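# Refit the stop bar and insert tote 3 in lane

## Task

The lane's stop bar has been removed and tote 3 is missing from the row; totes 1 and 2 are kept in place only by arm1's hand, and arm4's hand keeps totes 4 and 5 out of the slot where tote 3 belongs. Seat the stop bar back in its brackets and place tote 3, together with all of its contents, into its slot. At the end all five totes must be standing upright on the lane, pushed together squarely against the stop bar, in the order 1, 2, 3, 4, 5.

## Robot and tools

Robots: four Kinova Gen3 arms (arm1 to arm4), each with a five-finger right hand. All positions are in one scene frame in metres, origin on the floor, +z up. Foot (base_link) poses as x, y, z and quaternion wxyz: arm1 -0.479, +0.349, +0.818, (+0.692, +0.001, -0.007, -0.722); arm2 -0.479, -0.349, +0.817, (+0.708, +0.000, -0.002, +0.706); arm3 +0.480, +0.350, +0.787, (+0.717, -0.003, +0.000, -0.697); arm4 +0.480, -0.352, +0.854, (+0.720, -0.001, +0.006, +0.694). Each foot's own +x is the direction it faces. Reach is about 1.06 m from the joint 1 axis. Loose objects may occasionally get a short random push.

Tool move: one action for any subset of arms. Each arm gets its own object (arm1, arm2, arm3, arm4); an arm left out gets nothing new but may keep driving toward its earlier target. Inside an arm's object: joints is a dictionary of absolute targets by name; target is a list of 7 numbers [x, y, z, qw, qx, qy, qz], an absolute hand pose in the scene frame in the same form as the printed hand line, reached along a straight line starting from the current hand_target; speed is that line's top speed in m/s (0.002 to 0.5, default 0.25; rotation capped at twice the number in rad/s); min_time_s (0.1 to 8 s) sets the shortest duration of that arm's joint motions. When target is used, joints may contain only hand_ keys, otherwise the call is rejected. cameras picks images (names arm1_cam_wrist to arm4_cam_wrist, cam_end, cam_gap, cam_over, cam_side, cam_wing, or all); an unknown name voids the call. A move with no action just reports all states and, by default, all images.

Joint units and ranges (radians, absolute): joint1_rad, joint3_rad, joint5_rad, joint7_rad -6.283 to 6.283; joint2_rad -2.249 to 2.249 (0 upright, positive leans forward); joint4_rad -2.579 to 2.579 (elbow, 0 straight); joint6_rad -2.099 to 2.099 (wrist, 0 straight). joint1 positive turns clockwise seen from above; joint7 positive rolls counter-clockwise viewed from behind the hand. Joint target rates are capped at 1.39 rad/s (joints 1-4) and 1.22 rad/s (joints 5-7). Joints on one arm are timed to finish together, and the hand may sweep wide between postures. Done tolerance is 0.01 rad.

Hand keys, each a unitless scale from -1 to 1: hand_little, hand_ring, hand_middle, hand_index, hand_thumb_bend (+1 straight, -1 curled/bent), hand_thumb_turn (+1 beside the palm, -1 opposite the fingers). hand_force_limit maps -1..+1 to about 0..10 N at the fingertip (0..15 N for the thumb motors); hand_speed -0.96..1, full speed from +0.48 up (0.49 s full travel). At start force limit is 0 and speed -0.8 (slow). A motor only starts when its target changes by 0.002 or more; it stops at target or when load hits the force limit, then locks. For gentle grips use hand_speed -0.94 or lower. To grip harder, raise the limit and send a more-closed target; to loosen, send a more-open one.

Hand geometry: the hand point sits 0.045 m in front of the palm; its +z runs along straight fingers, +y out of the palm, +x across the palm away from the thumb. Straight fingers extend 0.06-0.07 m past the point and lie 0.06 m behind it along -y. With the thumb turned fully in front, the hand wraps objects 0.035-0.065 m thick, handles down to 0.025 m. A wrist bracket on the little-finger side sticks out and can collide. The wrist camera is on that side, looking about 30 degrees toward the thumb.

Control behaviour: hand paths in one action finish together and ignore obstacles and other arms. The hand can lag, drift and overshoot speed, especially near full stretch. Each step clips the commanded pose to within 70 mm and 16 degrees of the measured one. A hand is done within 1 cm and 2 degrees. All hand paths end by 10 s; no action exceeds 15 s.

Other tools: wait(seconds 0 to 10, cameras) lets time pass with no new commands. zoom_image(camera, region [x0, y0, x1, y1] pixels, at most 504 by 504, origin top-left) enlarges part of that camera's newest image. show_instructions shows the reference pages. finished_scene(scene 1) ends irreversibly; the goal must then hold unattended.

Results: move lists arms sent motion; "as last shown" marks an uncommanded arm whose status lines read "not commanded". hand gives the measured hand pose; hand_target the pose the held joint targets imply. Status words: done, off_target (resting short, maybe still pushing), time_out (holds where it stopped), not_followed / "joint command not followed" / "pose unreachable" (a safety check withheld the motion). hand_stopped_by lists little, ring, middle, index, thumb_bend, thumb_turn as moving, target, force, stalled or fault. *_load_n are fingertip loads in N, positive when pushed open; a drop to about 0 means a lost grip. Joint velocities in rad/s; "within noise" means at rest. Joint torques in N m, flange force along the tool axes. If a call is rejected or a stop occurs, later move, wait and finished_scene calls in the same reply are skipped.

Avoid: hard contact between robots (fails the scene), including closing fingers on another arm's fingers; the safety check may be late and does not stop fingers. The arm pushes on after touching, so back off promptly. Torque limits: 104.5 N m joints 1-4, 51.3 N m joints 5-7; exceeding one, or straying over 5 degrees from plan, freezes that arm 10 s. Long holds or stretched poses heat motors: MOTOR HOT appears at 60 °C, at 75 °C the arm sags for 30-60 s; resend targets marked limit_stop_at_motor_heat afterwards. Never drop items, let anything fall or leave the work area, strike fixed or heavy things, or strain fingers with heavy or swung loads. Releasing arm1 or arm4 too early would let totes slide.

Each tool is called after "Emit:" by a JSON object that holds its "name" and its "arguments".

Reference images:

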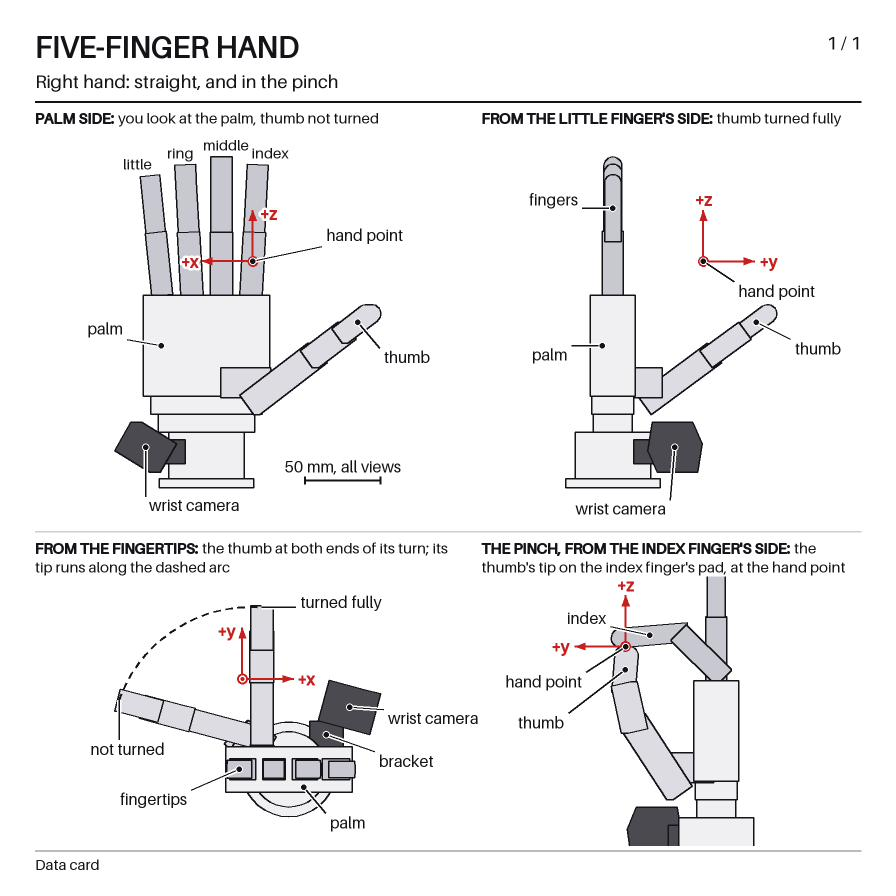

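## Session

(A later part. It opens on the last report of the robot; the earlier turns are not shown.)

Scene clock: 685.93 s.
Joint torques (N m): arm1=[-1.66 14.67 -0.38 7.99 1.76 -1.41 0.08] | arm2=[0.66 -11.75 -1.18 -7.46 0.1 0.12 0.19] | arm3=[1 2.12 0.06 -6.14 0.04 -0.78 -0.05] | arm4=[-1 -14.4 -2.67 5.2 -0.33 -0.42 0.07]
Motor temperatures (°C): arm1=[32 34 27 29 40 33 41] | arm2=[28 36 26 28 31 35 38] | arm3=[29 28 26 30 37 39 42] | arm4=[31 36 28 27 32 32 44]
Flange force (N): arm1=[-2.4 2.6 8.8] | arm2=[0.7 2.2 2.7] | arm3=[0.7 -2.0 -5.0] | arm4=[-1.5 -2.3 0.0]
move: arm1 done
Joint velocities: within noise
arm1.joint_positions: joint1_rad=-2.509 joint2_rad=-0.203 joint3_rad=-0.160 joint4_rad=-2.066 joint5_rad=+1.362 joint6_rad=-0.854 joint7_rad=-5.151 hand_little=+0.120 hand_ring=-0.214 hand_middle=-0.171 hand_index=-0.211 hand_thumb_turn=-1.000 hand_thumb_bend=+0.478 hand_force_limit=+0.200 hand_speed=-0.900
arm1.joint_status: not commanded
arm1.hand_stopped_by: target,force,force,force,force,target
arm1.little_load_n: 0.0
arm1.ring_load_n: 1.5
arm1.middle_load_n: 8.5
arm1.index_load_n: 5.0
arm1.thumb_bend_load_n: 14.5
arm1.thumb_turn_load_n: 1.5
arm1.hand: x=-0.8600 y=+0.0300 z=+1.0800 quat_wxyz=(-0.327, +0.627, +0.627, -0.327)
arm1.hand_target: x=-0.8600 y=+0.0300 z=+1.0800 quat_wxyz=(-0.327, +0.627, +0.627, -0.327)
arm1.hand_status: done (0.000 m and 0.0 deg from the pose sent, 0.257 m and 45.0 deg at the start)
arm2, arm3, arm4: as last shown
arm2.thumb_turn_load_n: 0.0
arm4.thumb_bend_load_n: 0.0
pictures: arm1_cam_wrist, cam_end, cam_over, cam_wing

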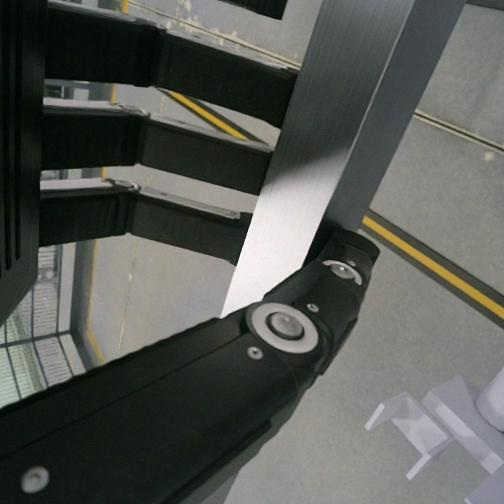

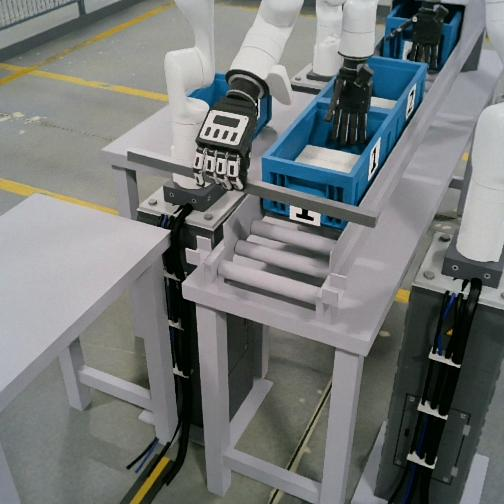

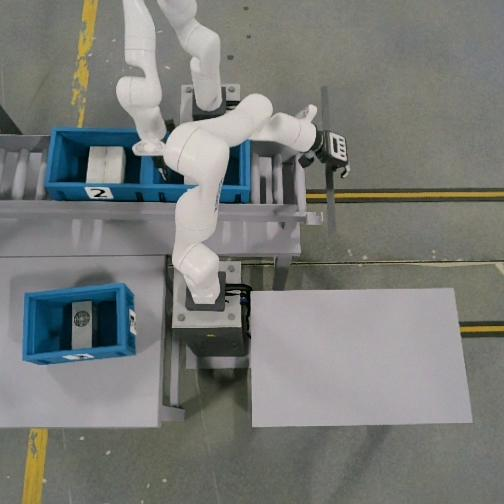

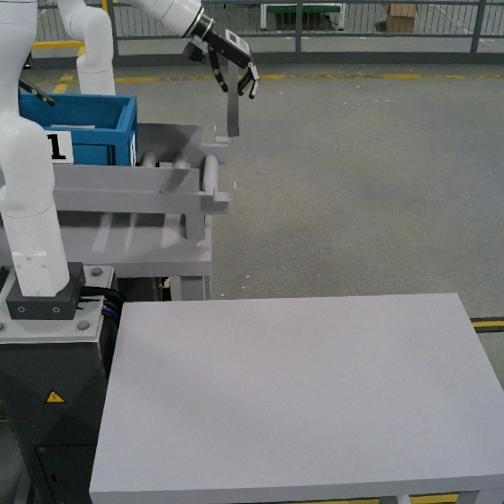

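Emit:
{"name": "move", "arguments": {"arm1": {"target": [-0.835, -0.01, 0.99, 0.3265, -0.6272, -0.6272, 0.3265], "speed": 0.1}, "cameras": ["cam_wing", "cam_over", "cam_end", "arm1_cam_wrist", "cam_side"]}}

Emit:
{"name": "zoom_image", "arguments": {"camera": "cam_wing", "region": [160, 80, 280, 200]}}

Emit:
{"name": "zoom_image", "arguments": {"camera": "cam_over", "region": [270, 90, 390, 210]}}

Emit:
{"name": "zoom_image", "arguments": {"camera": "cam_over", "region": [270, 170, 370, 270]}}

Emit:
{"name": "zoom_image", "arguments": {"camera": "cam_end", "region": [100, 120, 400, 350]}}

Scene clock: 692.47 s.
Joint torques (N m): arm1=[-1.68 16.94 -0.2 5.66 1.33 -2.38 0.06] | arm2=[0.68 -11.7 -1.12 -7.45 0.11 0.1 0.19] | arm3=[1.02 2.15 0.09 -6.04 0.1 -0.72 -0.07] | arm4=[-0.92 -14.44 -2.65 5.22 -0.31 -0.46 0.06]
Motor temperatures (°C): arm1=[32 34 27 29 40 33 41] | arm2=[28 36 26 28 31 35 38] | arm3=[29 28 26 30 37 39 42] | arm4=[31 36 28 27 32 32 44]
Flange force (N): arm1=[-2.2 3.7 9.1] | arm2=[0.7 2.3 2.6] | arm3=[0.6 -1.9 -5.2] | arm4=[-1.4 -2.1 0.2]
move: arm1 done
Joint velocities: within noise
arm1.joint_positions: joint1_rad=-2.631 joint2_rad=-0.442 joint3_rad=-0.172 joint4_rad=-2.119 joint5_rad=+1.547 joint6_rad=-0.932 joint7_rad=-5.542 hand_little=+0.120 hand_ring=-0.214 hand_middle=-0.171 hand_index=-0.211 hand_thumb_turn=-1.000 hand_thumb_bend=+0.478 hand_force_limit=+0.200 hand_speed=-0.900
arm1.joint_status: not commanded
arm1.hand_stopped_by: target,force,force,force,force,target
arm1.little_load_n: -0.5
arm1.ring_load_n: 1.5
arm1.middle_load_n: 8.5
arm1.index_load_n: 5.0
arm1.thumb_bend_load_n: 14.5
arm1.thumb_turn_load_n: 1.5
arm1.hand: x=-0.8350 y=-0.0100 z=+0.9900 quat_wxyz=(-0.327, +0.627, +0.627, -0.327)
arm1.hand_target: x=-0.8350 y=-0.0100 z=+0.9900 quat_wxyz=(-0.327, +0.627, +0.627, -0.327)
arm1.hand_status: done (0.000 m and 0.0 deg from the pose sent, 0.102 m and 0.0 deg at the start)
arm2: as last shown
arm3.joint_positions: joint1_rad=-0.639 joint2_rad=-0.464 joint3_rad=-0.112 joint4_rad=+1.532 joint5_rad=+0.015 joint6_rad=+1.939 joint7_rad=-2.029 hand_little=+1.000 hand_ring=+1.000 hand_middle=+1.000 hand_index=+1.000 hand_thumb_turn=+1.000 hand_thumb_bend=+1.000 hand_force_limit=+0.000 hand_speed=-0.800
arm3.joint_status: not commanded
arm3.hand_stopped_by: target,target,target,target,target,target
arm3.little_load_n: 0.0
arm3.ring_load_n: 0.0
arm3.middle_load_n: 0.0
arm3.index_load_n: 0.0
arm3.thumb_bend_load_n: 0.0
arm3.thumb_turn_load_n: 0.0
arm3.hand: x=+0.6252 y=+0.2346 z=+1.2855 quat_wxyz=(-0.059, -0.589, -0.804, +0.045)
arm3.hand_target: x=+0.6252 y=+0.2346 z=+1.2855 quat_wxyz=(-0.059, -0.589, -0.804, +0.045)
arm3.hand_status: not commanded
arm4.joint_positions: joint1_rad=+0.012 joint2_rad=+0.642 joint3_rad=+2.089 joint4_rad=-1.891 joint5_rad=+0.676 joint6_rad=-1.014 joint7_rad=+0.266 hand_little=+1.000 hand_ring=+1.000 hand_middle=+1.000 hand_index=+1.000 hand_thumb_turn=+1.000 hand_thumb_bend=+1.000 hand_force_limit=+0.000 hand_speed=-0.800
arm4.joint_status: not commanded
arm4.hand_stopped_by: target,target,target,target,target,target
arm4.little_load_n: 0.0
arm4.ring_load_n: 0.0
arm4.middle_load_n: 0.0
arm4.index_load_n: 0.0
arm4.thumb_bend_load_n: 0.0
arm4.thumb_turn_load_n: 0.0
arm4.hand: x=+0.1852 y=-0.0026 z=+0.9913 quat_wxyz=(+0.001, -0.707, +0.707, +0.000)
arm4.hand_target: x=+0.1852 y=-0.0026 z=+0.9913 quat_wxyz=(+0.001, -0.707, +0.707, +0.000)
arm4.hand_status: not commanded
pictures: arm1_cam_wrist, cam_end, cam_over, cam_side, cam_wing

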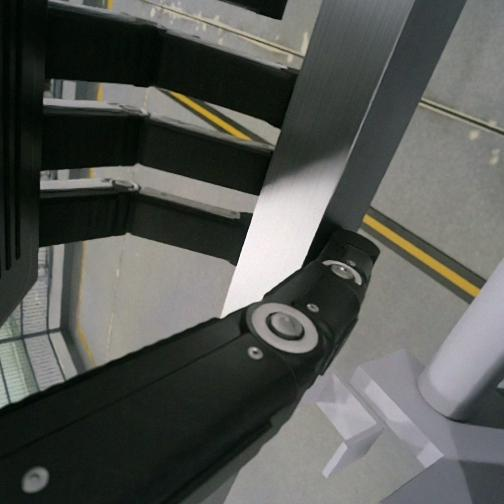

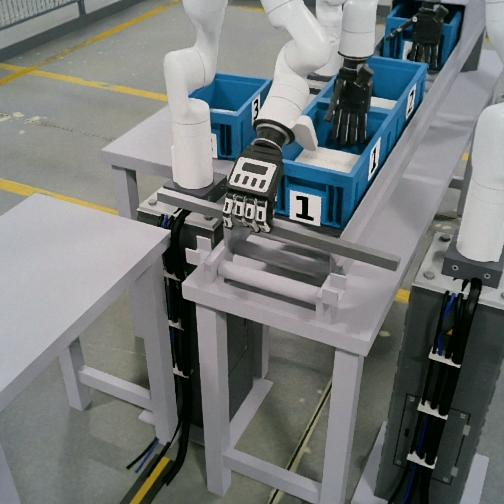

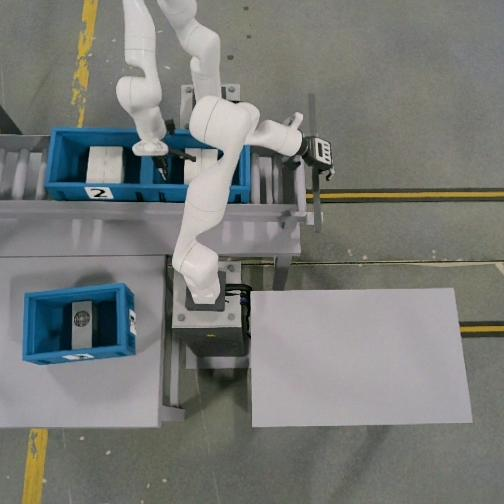

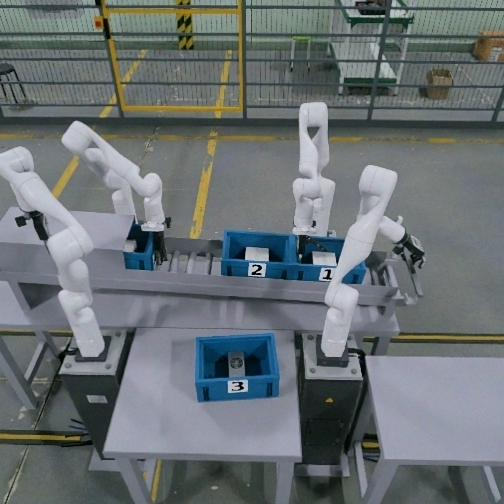

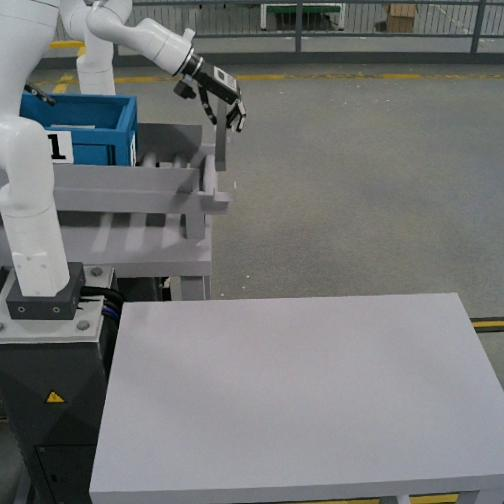

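Scaled by 4.200.

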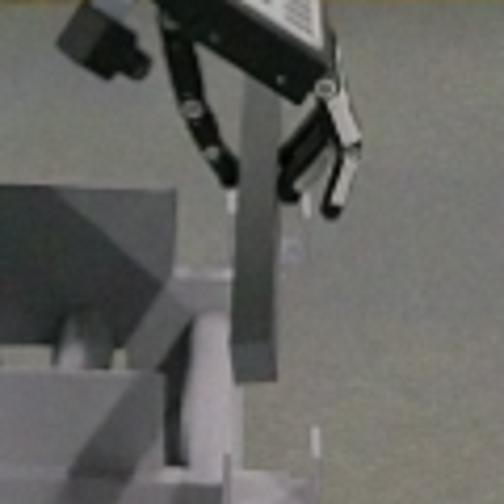

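Scaled by 4.200.

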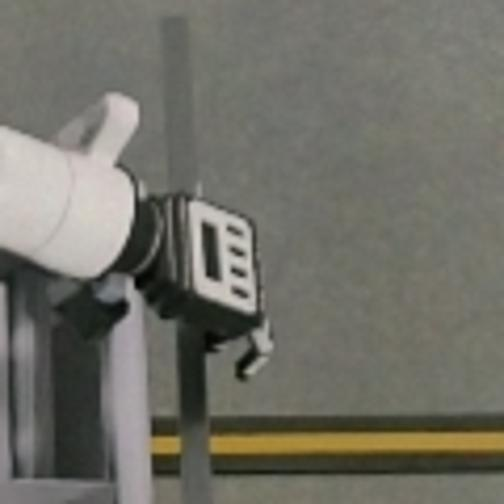

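Scaled by 5.040.

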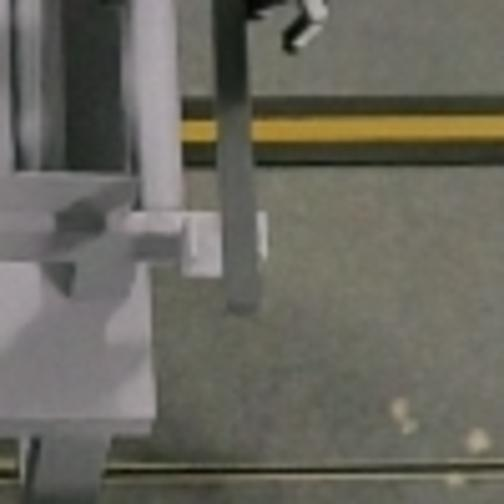

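Scaled by 1.680.

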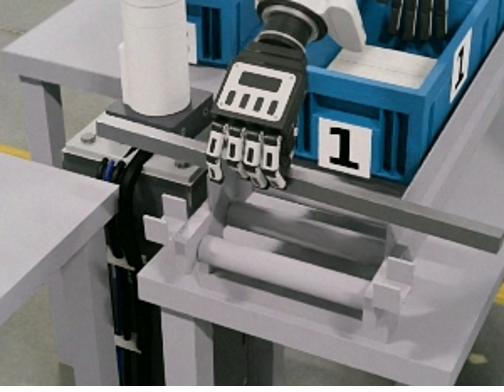

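Emit:
{"name": "move", "arguments": {"arm1": {"target": [-0.835, -0.01, 0.965, 0.3265, -0.6272, -0.6272, 0.3265], "speed": 0.05}, "cameras": ["cam_wing", "cam_over", "cam_end", "cam_side"]}}

Emit:
{"name": "zoom_image", "arguments": {"camera": "cam_wing", "region": [180, 110, 280, 210]}}

Emit:
{"name": "zoom_image", "arguments": {"camera": "cam_over", "region": [280, 180, 350, 250]}}

Emit:
{"name": "zoom_image", "arguments": {"camera": "cam_end", "region": [160, 180, 420, 340]}}

Emit:
{"name": "zoom_image", "arguments": {"camera": "cam_side", "region": [340, 210, 440, 310]}}

Scene clock: 710.80 s.
Joint torques (N m): arm1=[-1.72 17.36 -0.12 4.94 1.16 -2.63 0.06] | arm2=[0.65 -11.67 -1.07 -7.51 0.15 0.07 0.19] | arm3=[1.12 2.11 0.13 -6.14 0.11 -0.76 -0.06] | arm4=[-1 -14.5 -2.73 5.19 -0.36 -0.43 0.06]
Motor temperatures (°C): arm1=[32 34 27 29 40 33 41] | arm2=[28 36 26 28 31 35 38] | arm3=[29 28 26 30 37 39 42] | arm4=[31 36 28 27 32 32 44]
Flange force (N): arm1=[-2.0 3.9 9.4] | arm2=[1.0 2.3 2.5] | arm3=[0.7 -1.8 -4.9] | arm4=[-1.7 -2.1 0.3]
move: arm1 done
Joint velocities: within noise
arm1.joint_positions: joint1_rad=-2.640 joint2_rad=-0.502 joint3_rad=-0.161 joint4_rad=-2.143 joint5_rad=+1.615 joint6_rad=-0.933 joint7_rad=-5.647 hand_little=+0.120 hand_ring=-0.214 hand_middle=-0.171 hand_index=-0.211 hand_thumb_turn=-1.000 hand_thumb_bend=+0.478 hand_force_limit=+0.200 hand_speed=-0.900
arm1.joint_status: not commanded
arm1.hand_stopped_by: target,force,force,force,force,target
arm1.little_load_n: 0.0
arm1.ring_load_n: 1.0
arm1.middle_load_n: 8.0
arm1.index_load_n: 4.5
arm1.thumb_bend_load_n: 14.5
arm1.thumb_turn_load_n: 1.5
arm1.hand: x=-0.8350 y=-0.0100 z=+0.9650 quat_wxyz=(-0.327, +0.627, +0.627, -0.327)
arm1.hand_target: x=-0.8350 y=-0.0100 z=+0.9650 quat_wxyz=(-0.327, +0.627, +0.627, -0.326)
arm1.hand_status: done (0.000 m and 0.0 deg from the pose sent, 0.025 m and 0.0 deg at the start)
arm2, arm3, arm4: as last shown
pictures: cam_end, cam_over, cam_side, cam_wing

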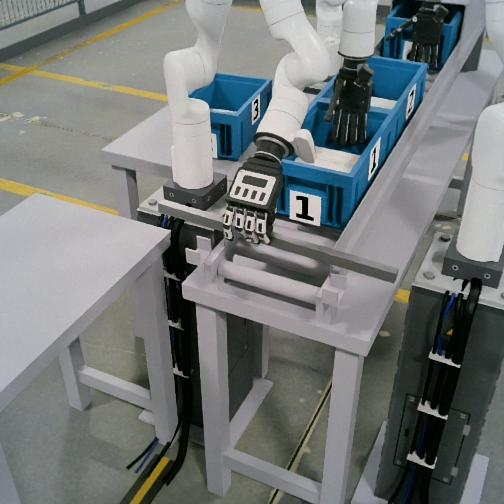

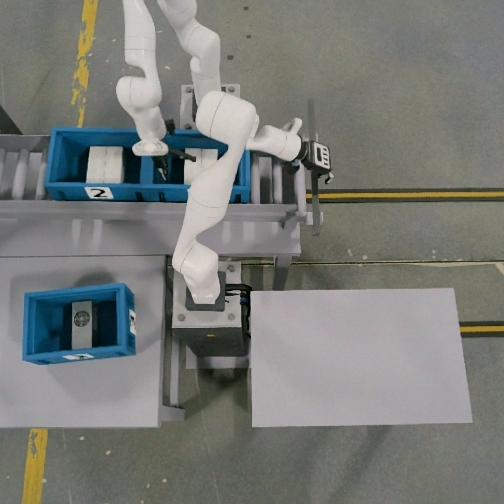

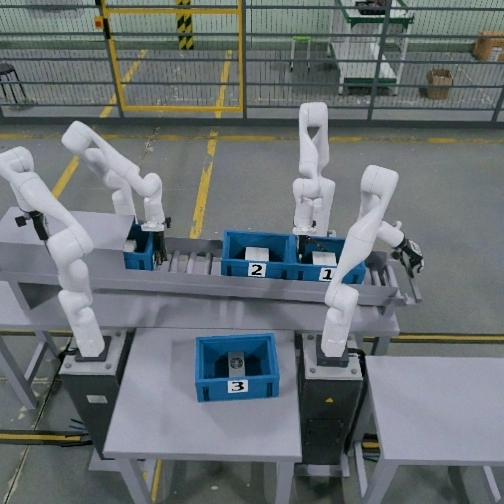

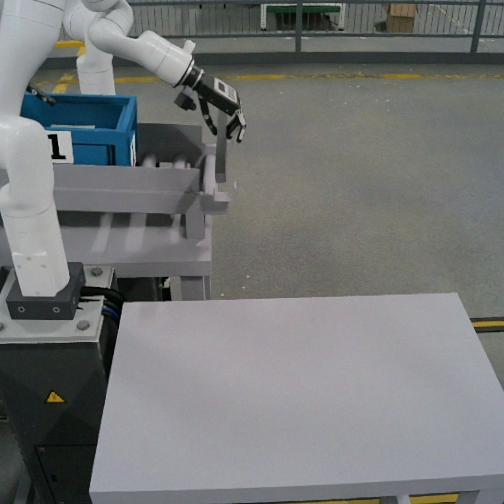

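Scaled by 5.040.

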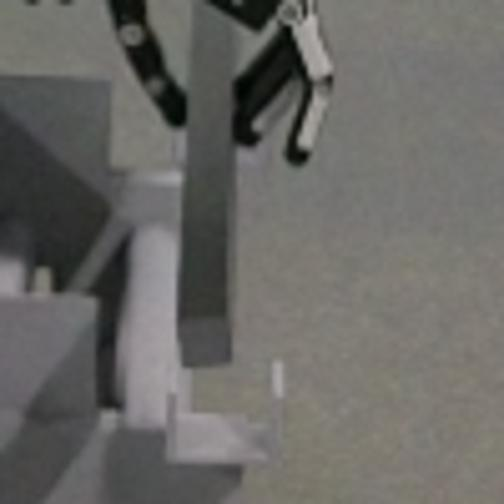

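Scaled by 7.200.

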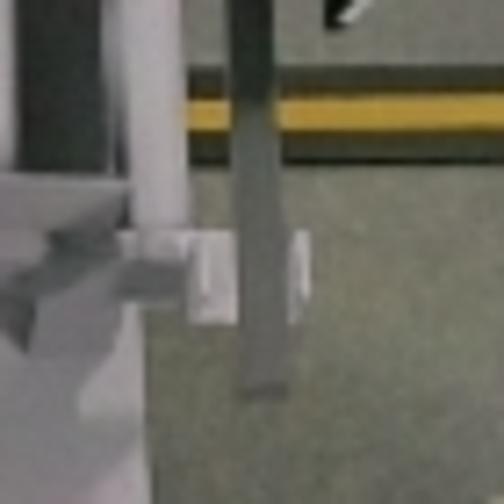

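Scaled by 1.938.

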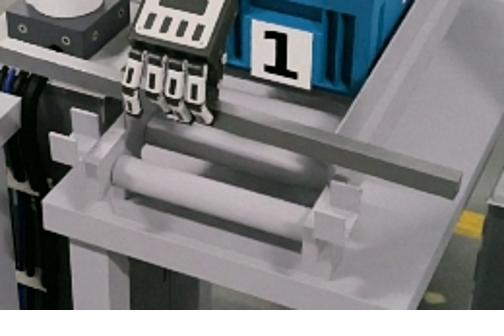

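Scaled by 5.040.

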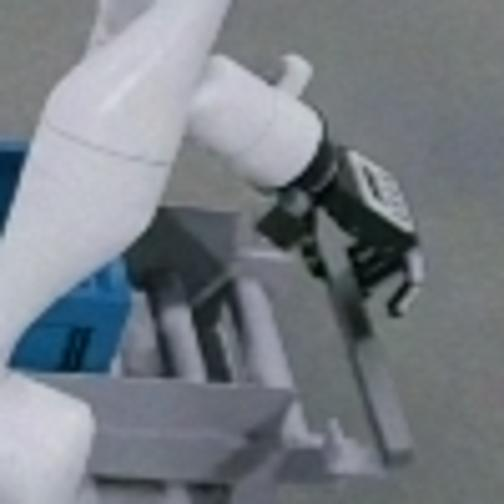

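Emit:
{"name": "move", "arguments": {"arm1": {"target": [-0.8365, 0.02, 0.945, 0.3265, -0.6272, -0.6272, 0.3265], "speed": 0.05}, "cameras": ["cam_wing", "cam_over", "cam_end", "cam_side"]}}

Emit:
{"name": "zoom_image", "arguments": {"camera": "cam_wing", "region": [180, 110, 280, 210]}}

Emit:
{"name": "zoom_image", "arguments": {"camera": "cam_over", "region": [280, 180, 350, 250]}}

Emit:
{"name": "zoom_image", "arguments": {"camera": "cam_over", "region": [270, 80, 350, 160]}}

Emit:
{"name": "zoom_image", "arguments": {"camera": "cam_end", "region": [160, 180, 420, 340]}}

Scene clock: 728.33 s.
Joint torques (N m): arm1=[-1.67 16.81 -0.02 4.02 0.85 -2.87 0.08] | arm2=[0.68 -11.76 -1.09 -7.46 0.14 0.1 0.16] | arm3=[0.93 2.2 0.11 -6.15 0.08 -0.79 -0.08] | arm4=[-0.97 -14.36 -2.72 5.2 -0.32 -0.47 0.1]
Motor temperatures (°C): arm1=[32 34 27 29 40 33 41] | arm2=[28 36 26 28 31 35 38] | arm3=[29 28 26 30 37 39 42] | arm4=[31 36 28 27 32 32 44]
Flange force (N): arm1=[-1.4 4.5 10.1] | arm2=[0.7 2.2 2.6] | arm3=[0.9 -1.9 -4.9] | arm4=[-1.3 -2.2 0.2]
move: arm1 done
Joint velocities: within noise
arm1.joint_positions: joint1_rad=-2.614 joint2_rad=-0.518 joint3_rad=-0.138 joint4_rad=-2.244 joint5_rad=+1.744 joint6_rad=-0.917 joint7_rad=-5.795 hand_little=+0.120 hand_ring=-0.214 hand_middle=-0.171 hand_index=-0.211 hand_thumb_turn=-1.000 hand_thumb_bend=+0.478 hand_force_limit=+0.200 hand_speed=-0.900
arm1.joint_status: not commanded
arm1.hand_stopped_by: target,force,force,force,force,target
arm1.little_load_n: 0.0
arm1.ring_load_n: 1.5
arm1.middle_load_n: 8.0
arm1.index_load_n: 5.0
arm1.thumb_bend_load_n: 14.5
arm1.thumb_turn_load_n: 1.5
arm1.hand: x=-0.8365 y=+0.0200 z=+0.9450 quat_wxyz=(-0.326, +0.627, +0.627, -0.326)
arm1.hand_target: x=-0.8365 y=+0.0200 z=+0.9450 quat_wxyz=(-0.326, +0.627, +0.627, -0.327)
arm1.hand_status: done (0.000 m and 0.0 deg from the pose sent, 0.036 m and 0.0 deg at the start)
arm2, arm3, arm4: as last shown
arm3.ring_load_n: -0.5
arm4.little_load_n: 0.5
pictures: cam_end, cam_over, cam_side, cam_wing

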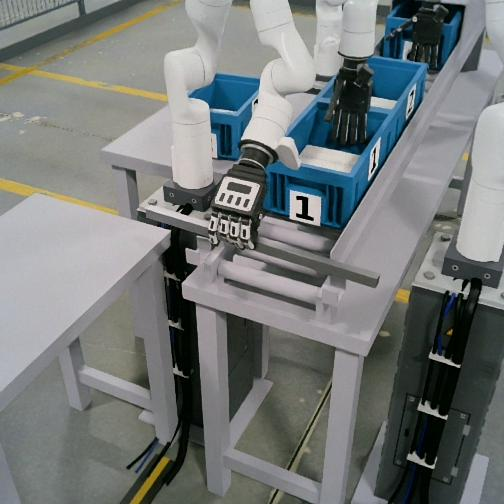

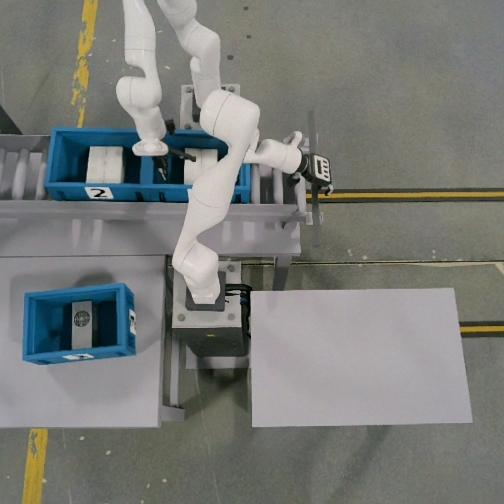

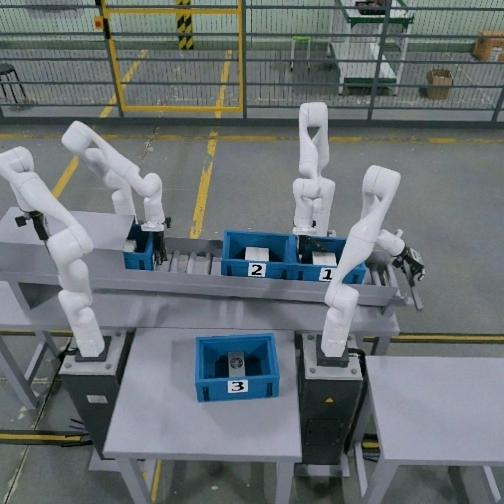

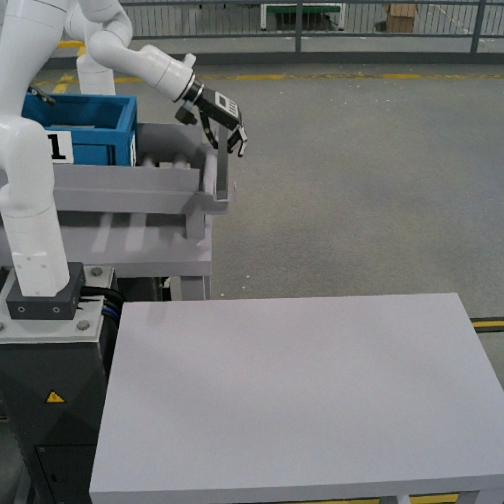

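Scaled by 5.040.

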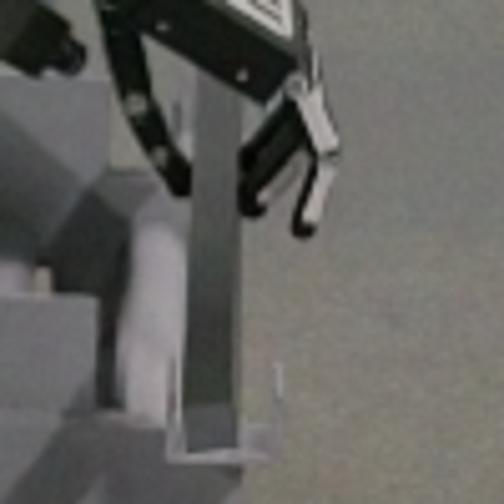

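Scaled by 7.200.

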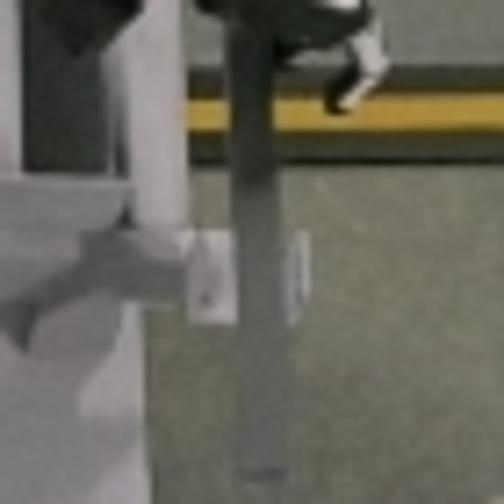

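Scaled by 6.300.

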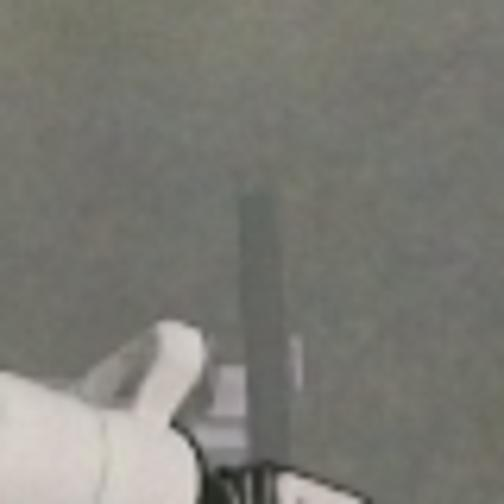

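Scaled by 1.938.

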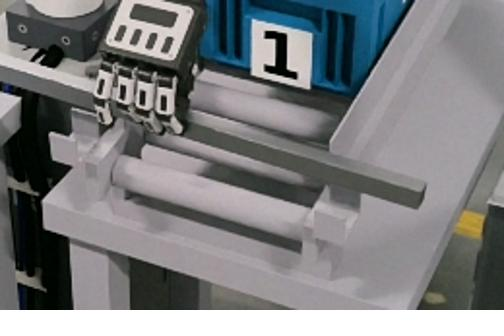

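Emit:
{"name": "move", "arguments": {"arm1": {"target": [-0.8355, 0.02, 0.935, 0.3265, -0.6272, -0.6272, 0.3265], "speed": 0.03}}}

Emit:
{"name": "move", "arguments": {"arm1": {"target": [-0.8355, 0.02, 0.928, 0.3265, -0.6272, -0.6272, 0.3265], "speed": 0.02}, "cameras": ["cam_wing", "cam_over", "cam_end", "cam_side"]}}

Emit:
{"name": "zoom_image", "arguments": {"camera": "cam_wing", "region": [180, 110, 280, 210]}}

Emit:
{"name": "zoom_image", "arguments": {"camera": "cam_over", "region": [280, 180, 350, 250]}}

Emit:
{"name": "zoom_image", "arguments": {"camera": "cam_end", "region": [160, 180, 420, 340]}}

Scene clock: 737.30 s.
Joint torques (N m): arm1=[-1.75 16.98 -0.11 3.61 0.77 -2.99 0.14] | arm2=[0.68 -11.73 -1.13 -7.45 0.14 0.08 0.2] | arm3=[1.07 2.13 0.09 -6.18 0.08 -0.75 -0.06] | arm4=[-0.92 -14.48 -2.67 5.23 -0.33 -0.44 0.05]
Motor temperatures (°C): arm1=[32 33 27 29 40 33 41] | arm2=[28 36 26 28 31 35 38] | arm3=[29 28 26 30 37 39 42] | arm4=[31 36 28 27 32 32 44]
Flange force (N): arm1=[-1.2 4.5 10.6] | arm2=[0.7 2.3 2.5] | arm3=[0.7 -1.9 -4.7] | arm4=[-1.5 -2.1 0.3]
move: arm1 done
Joint velocities: within noise
arm1.joint_positions: joint1_rad=-2.618 joint2_rad=-0.546 joint3_rad=-0.136 joint4_rad=-2.253 joint5_rad=+1.771 joint6_rad=-0.927 joint7_rad=-5.840 hand_little=+0.120 hand_ring=-0.214 hand_middle=-0.171 hand_index=-0.211 hand_thumb_turn=-1.000 hand_thumb_bend=+0.478 hand_force_limit=+0.200 hand_speed=-0.900
arm1.joint_status: not commanded
arm1.hand_stopped_by: target,force,force,force,force,target
arm1.little_load_n: 0.0
arm1.ring_load_n: 1.5
arm1.middle_load_n: 8.5
arm1.index_load_n: 4.5
arm1.thumb_bend_load_n: 14.5
arm1.thumb_turn_load_n: 1.5
arm1.hand: x=-0.8355 y=+0.0200 z=+0.9350 quat_wxyz=(-0.327, +0.627, +0.627, -0.327)
arm1.hand_target: x=-0.8355 y=+0.0200 z=+0.9350 quat_wxyz=(-0.327, +0.627, +0.627, -0.327)
arm1.hand_status: done (0.000 m and 0.0 deg from the pose sent, 0.010 m and 0.0 deg at the start)
arm2, arm3, arm4: as last shown
arm2.little_load_n: -0.5
arm3.ring_load_n: 0.0
arm3.index_load_n: 0.5
arm4.little_load_n: 0.0
pictures: none

Scene clock: 738.27 s.
Joint torques (N m): arm1=[-1.72 17.16 0.01 3.52 0.75 -3 0.11] | arm2=[0.68 -11.71 -1.19 -7.44 0.13 0.11 0.2] | arm3=[1.06 2.19 0.11 -6.25 0.12 -0.73 -0.1] | arm4=[-0.98 -14.47 -2.7 5.23 -0.34 -0.42 0.08]
Motor temperatures (°C): arm1=[32 33 27 29 40 33 41] | arm2=[28 36 26 28 31 35 38] | arm3=[29 28 26 30 37 39 42] | arm4=[31 36 28 27 32 32 44]
Flange force (N): arm1=[-1.1 4.8 10.3] | arm2=[0.6 2.3 2.6] | arm3=[0.9 -2.0 -4.3] | arm4=[-1.5 -2.2 0.2]
move: arm1 done
Joint velocities: within noise
arm1.joint_positions: joint1_rad=-2.619 joint2_rad=-0.567 joint3_rad=-0.135 joint4_rad=-2.257 joint5_rad=+1.790 joint6_rad=-0.933 joint7_rad=-5.869 hand_little=+0.120 hand_ring=-0.214 hand_middle=-0.171 hand_index=-0.211 hand_thumb_turn=-1.000 hand_thumb_bend=+0.478 hand_force_limit=+0.200 hand_speed=-0.900
arm1.joint_status: not commanded
arm1.hand_stopped_by: target,force,force,force,force,target
arm1.little_load_n: 0.0
arm1.ring_load_n: 1.5
arm1.middle_load_n: 8.5
arm1.index_load_n: 5.0
arm1.thumb_bend_load_n: 14.5
arm1.thumb_turn_load_n: 1.5
arm1.hand: x=-0.8355 y=+0.0200 z=+0.9280 quat_wxyz=(-0.327, +0.627, +0.627, -0.326)
arm1.hand_target: x=-0.8355 y=+0.0200 z=+0.9280 quat_wxyz=(-0.327, +0.627, +0.627, -0.326)
arm1.hand_status: done (0.000 m and 0.0 deg from the pose sent, 0.007 m and 0.0 deg at the start)
arm2, arm3, arm4: as last shown
arm2.little_load_n: 0.0
arm2.index_load_n: -0.5
arm3.index_load_n: 0.0
arm4.thumb_bend_load_n: -0.5
pictures: cam_end, cam_over, cam_side, cam_wing

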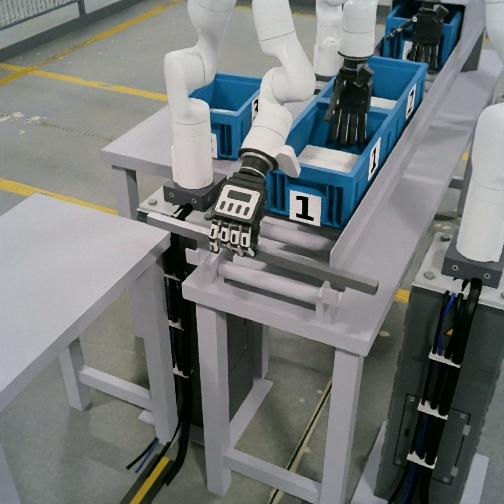

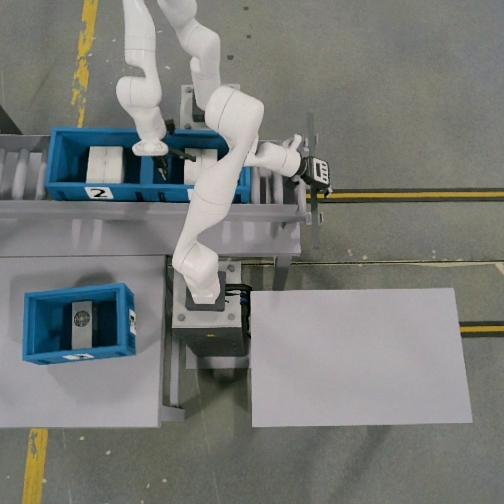

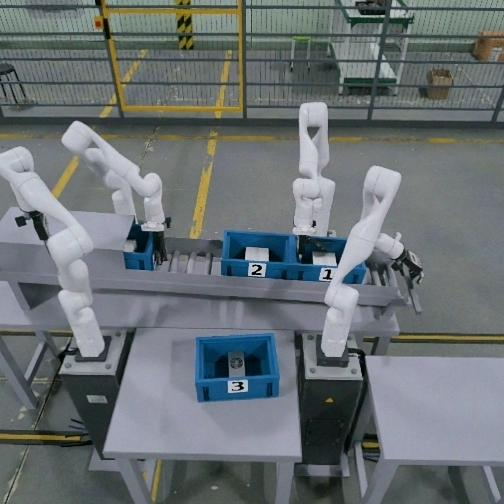

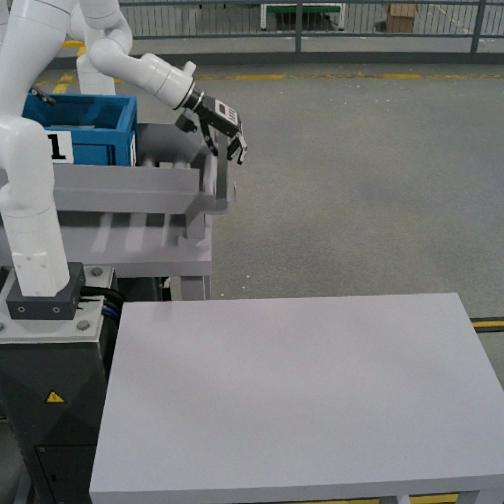

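Scaled by 5.040.

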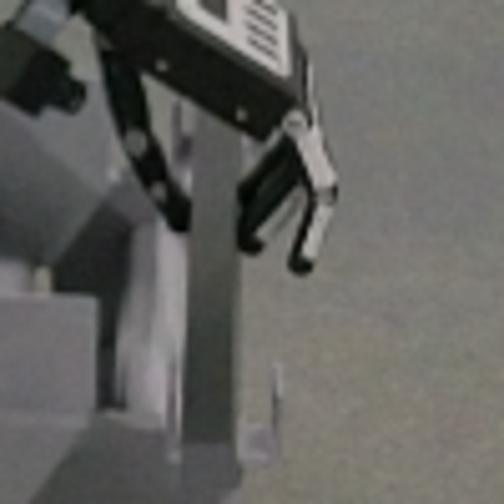

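Scaled by 7.200.

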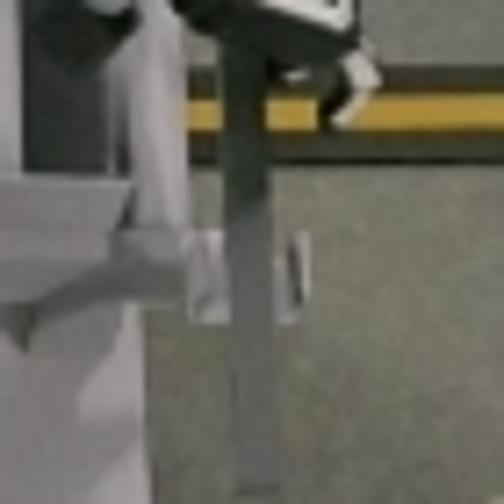

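Scaled by 1.938.

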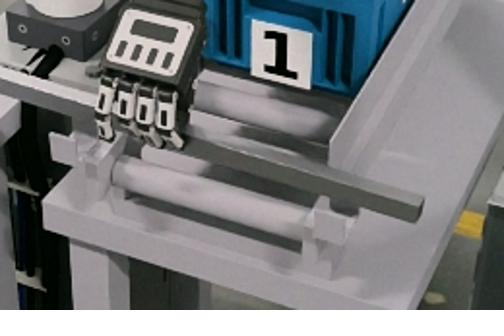

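Emit:
{"name": "move", "arguments": {"arm1": {"target": [-0.8375, 0.02, 0.922, 0.3265, -0.6272, -0.6272, 0.3265], "speed": 0.02}}}

Emit:
{"name": "move", "arguments": {"arm1": {"target": [-0.8375, 0.02, 0.917, 0.3265, -0.6272, -0.6272, 0.3265], "speed": 0.02}, "cameras": ["cam_wing", "cam_over", "cam_end"]}}

Emit:
{"name": "zoom_image", "arguments": {"camera": "cam_wing", "region": [180, 110, 280, 210]}}

Emit:
{"name": "zoom_image", "arguments": {"camera": "cam_end", "region": [160, 180, 420, 340]}}

Scene clock: 743.23 s.
Joint torques (N m): arm1=[-1.75 17.3 0.02 3.29 0.73 -3.06 0.05] | arm2=[0.69 -11.76 -1.09 -7.44 0.13 0.14 0.19] | arm3=[0.99 2.04 0.05 -6.13 0.11 -0.72 -0.07] | arm4=[-0.98 -14.4 -2.7 5.15 -0.38 -0.44 0.02]
Motor temperatures (°C): arm1=[32 33 27 29 40 33 41] | arm2=[28 36 26 28 31 35 38] | arm3=[29 28 26 30 37 39 42] | arm4=[31 36 28 27 32 32 44]
Flange force (N): arm1=[-1.3 4.4 10.2] | arm2=[0.6 2.3 2.7] | arm3=[0.5 -1.9 -4.9] | arm4=[-1.7 -2.2 0.1]
move: arm1 done
Joint velocities: within noise
arm1.joint_positions: joint1_rad=-2.616 joint2_rad=-0.585 joint3_rad=-0.132 joint4_rad=-2.258 joint5_rad=+1.811 joint6_rad=-0.935 joint7_rad=-5.892 hand_little=+0.120 hand_ring=-0.214 hand_middle=-0.171 hand_index=-0.211 hand_thumb_turn=-1.000 hand_thumb_bend=+0.478 hand_force_limit=+0.200 hand_speed=-0.900
arm1.joint_status: not commanded
arm1.hand_stopped_by: target,force,force,force,force,target
arm1.little_load_n: 0.0
arm1.ring_load_n: 1.5
arm1.middle_load_n: 8.0
arm1.index_load_n: 5.0
arm1.thumb_bend_load_n: 14.5
arm1.thumb_turn_load_n: 1.5
arm1.hand: x=-0.8375 y=+0.0200 z=+0.9220 quat_wxyz=(-0.327, +0.627, +0.627, -0.327)
arm1.hand_target: x=-0.8375 y=+0.0200 z=+0.9220 quat_wxyz=(-0.327, +0.627, +0.627, -0.327)
arm1.hand_status: done (0.000 m and 0.0 deg from the pose sent, 0.006 m and 0.0 deg at the start)
arm2.joint_positions: joint1_rad=+0.638 joint2_rad=+0.299 joint3_rad=-0.476 joint4_rad=+1.901 joint5_rad=+0.160 joint6_rad=+0.982 joint7_rad=-1.478 hand_little=+1.000 hand_ring=+1.000 hand_middle=+1.000 hand_index=+1.000 hand_thumb_turn=-1.000 hand_thumb_bend=+1.000 hand_force_limit=+0.000 hand_speed=-0.800
arm2.joint_status: not commanded
arm2.hand_stopped_by: target,target,target,target,target,target
arm2.little_load_n: 0.0
arm2.ring_load_n: 0.0
arm2.middle_load_n: 0.0
arm2.index_load_n: 0.0
arm2.thumb_bend_load_n: 0.0
arm2.thumb_turn_load_n: 0.0
arm2.hand: x=-0.4200 y=+0.0300 z=+1.0060 quat_wxyz=(+0.000, +0.707, -0.707, +0.000)
arm2.hand_target: x=-0.4200 y=+0.0300 z=+1.0060 quat_wxyz=(+0.000, +0.707, -0.707, +0.000)
arm2.hand_status: not commanded
arm3, arm4: as last shown
arm3.thumb_bend_load_n: -0.5
arm4.thumb_bend_load_n: 0.0
arm4.thumb_turn_load_n: 0.5
pictures: none

Scene clock: 744.20 s.
Joint torques (N m): arm1=[-1.63 17.42 0.05 3.16 0.66 -2.95 0.12] | arm2=[0.65 -11.72 -1.11 -7.47 0.14 0.12 0.19] | arm3=[1.08 2.22 0.06 -6.05 0.11 -0.76 -0.05] | arm4=[-1.02 -14.36 -2.74 5.23 -0.33 -0.47 0.08]
Motor temperatures (°C): arm1=[32 33 27 29 40 33 41] | arm2=[28 36 26 28 31 35 38] | arm3=[29 28 26 30 37 39 42] | arm4=[31 36 28 27 32 32 44]
Flange force (N): arm1=[-1.1 5.2 10.1] | arm2=[0.8 2.2 2.6] | arm3=[0.8 -2.0 -5.2] | arm4=[-1.3 -2.4 0.2]
move: arm1 done
Joint velocities: within noise
arm1.joint_positions: joint1_rad=-2.617 joint2_rad=-0.600 joint3_rad=-0.131 joint4_rad=-2.260 joint5_rad=+1.825 joint6_rad=-0.940 joint7_rad=-5.913 hand_little=+0.120 hand_ring=-0.214 hand_middle=-0.171 hand_index=-0.211 hand_thumb_turn=-1.000 hand_thumb_bend=+0.478 hand_force_limit=+0.200 hand_speed=-0.900
arm1.joint_status: not commanded
arm1.hand_stopped_by: target,force,force,force,force,target
arm1.little_load_n: 0.0
arm1.ring_load_n: 1.5
arm1.middle_load_n: 8.0
arm1.index_load_n: 4.5
arm1.thumb_bend_load_n: 14.5
arm1.thumb_turn_load_n: 1.0
arm1.hand: x=-0.8375 y=+0.0200 z=+0.9170 quat_wxyz=(-0.327, +0.627, +0.627, -0.327)
arm1.hand_target: x=-0.8375 y=+0.0200 z=+0.9170 quat_wxyz=(-0.327, +0.627, +0.627, -0.327)
arm1.hand_status: done (0.000 m and 0.0 deg from the pose sent, 0.005 m and 0.0 deg at the start)
arm2, arm3, arm4: as last shown
arm3.ring_load_n: 0.5
arm3.thumb_bend_load_n: 0.0
arm3.thumb_turn_load_n: -0.5
pictures: cam_end, cam_over, cam_wing

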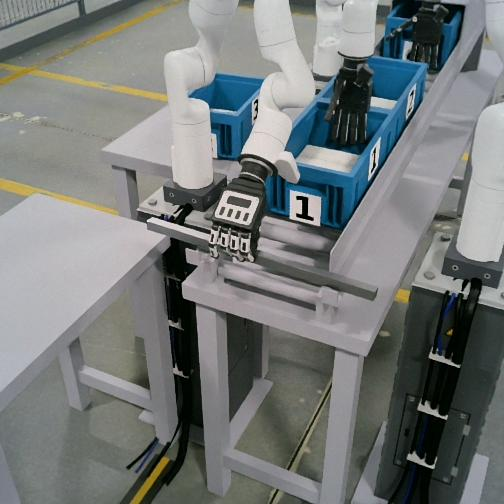

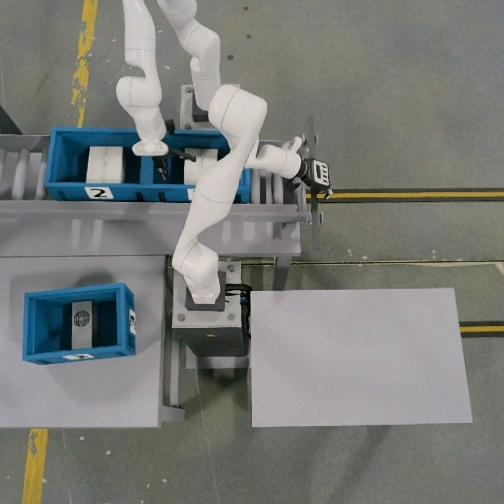

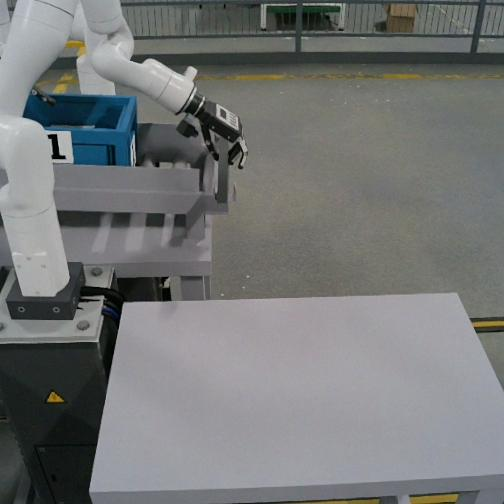

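Scaled by 5.040.

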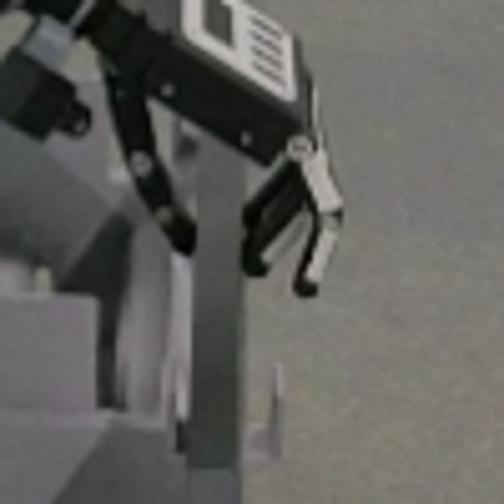

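Scaled by 1.938.

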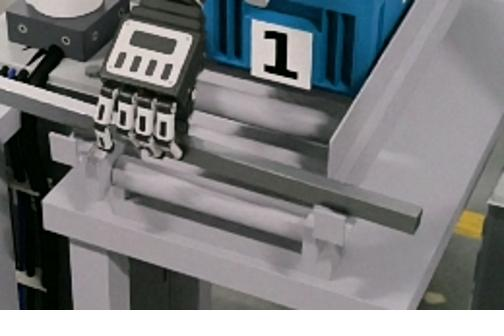

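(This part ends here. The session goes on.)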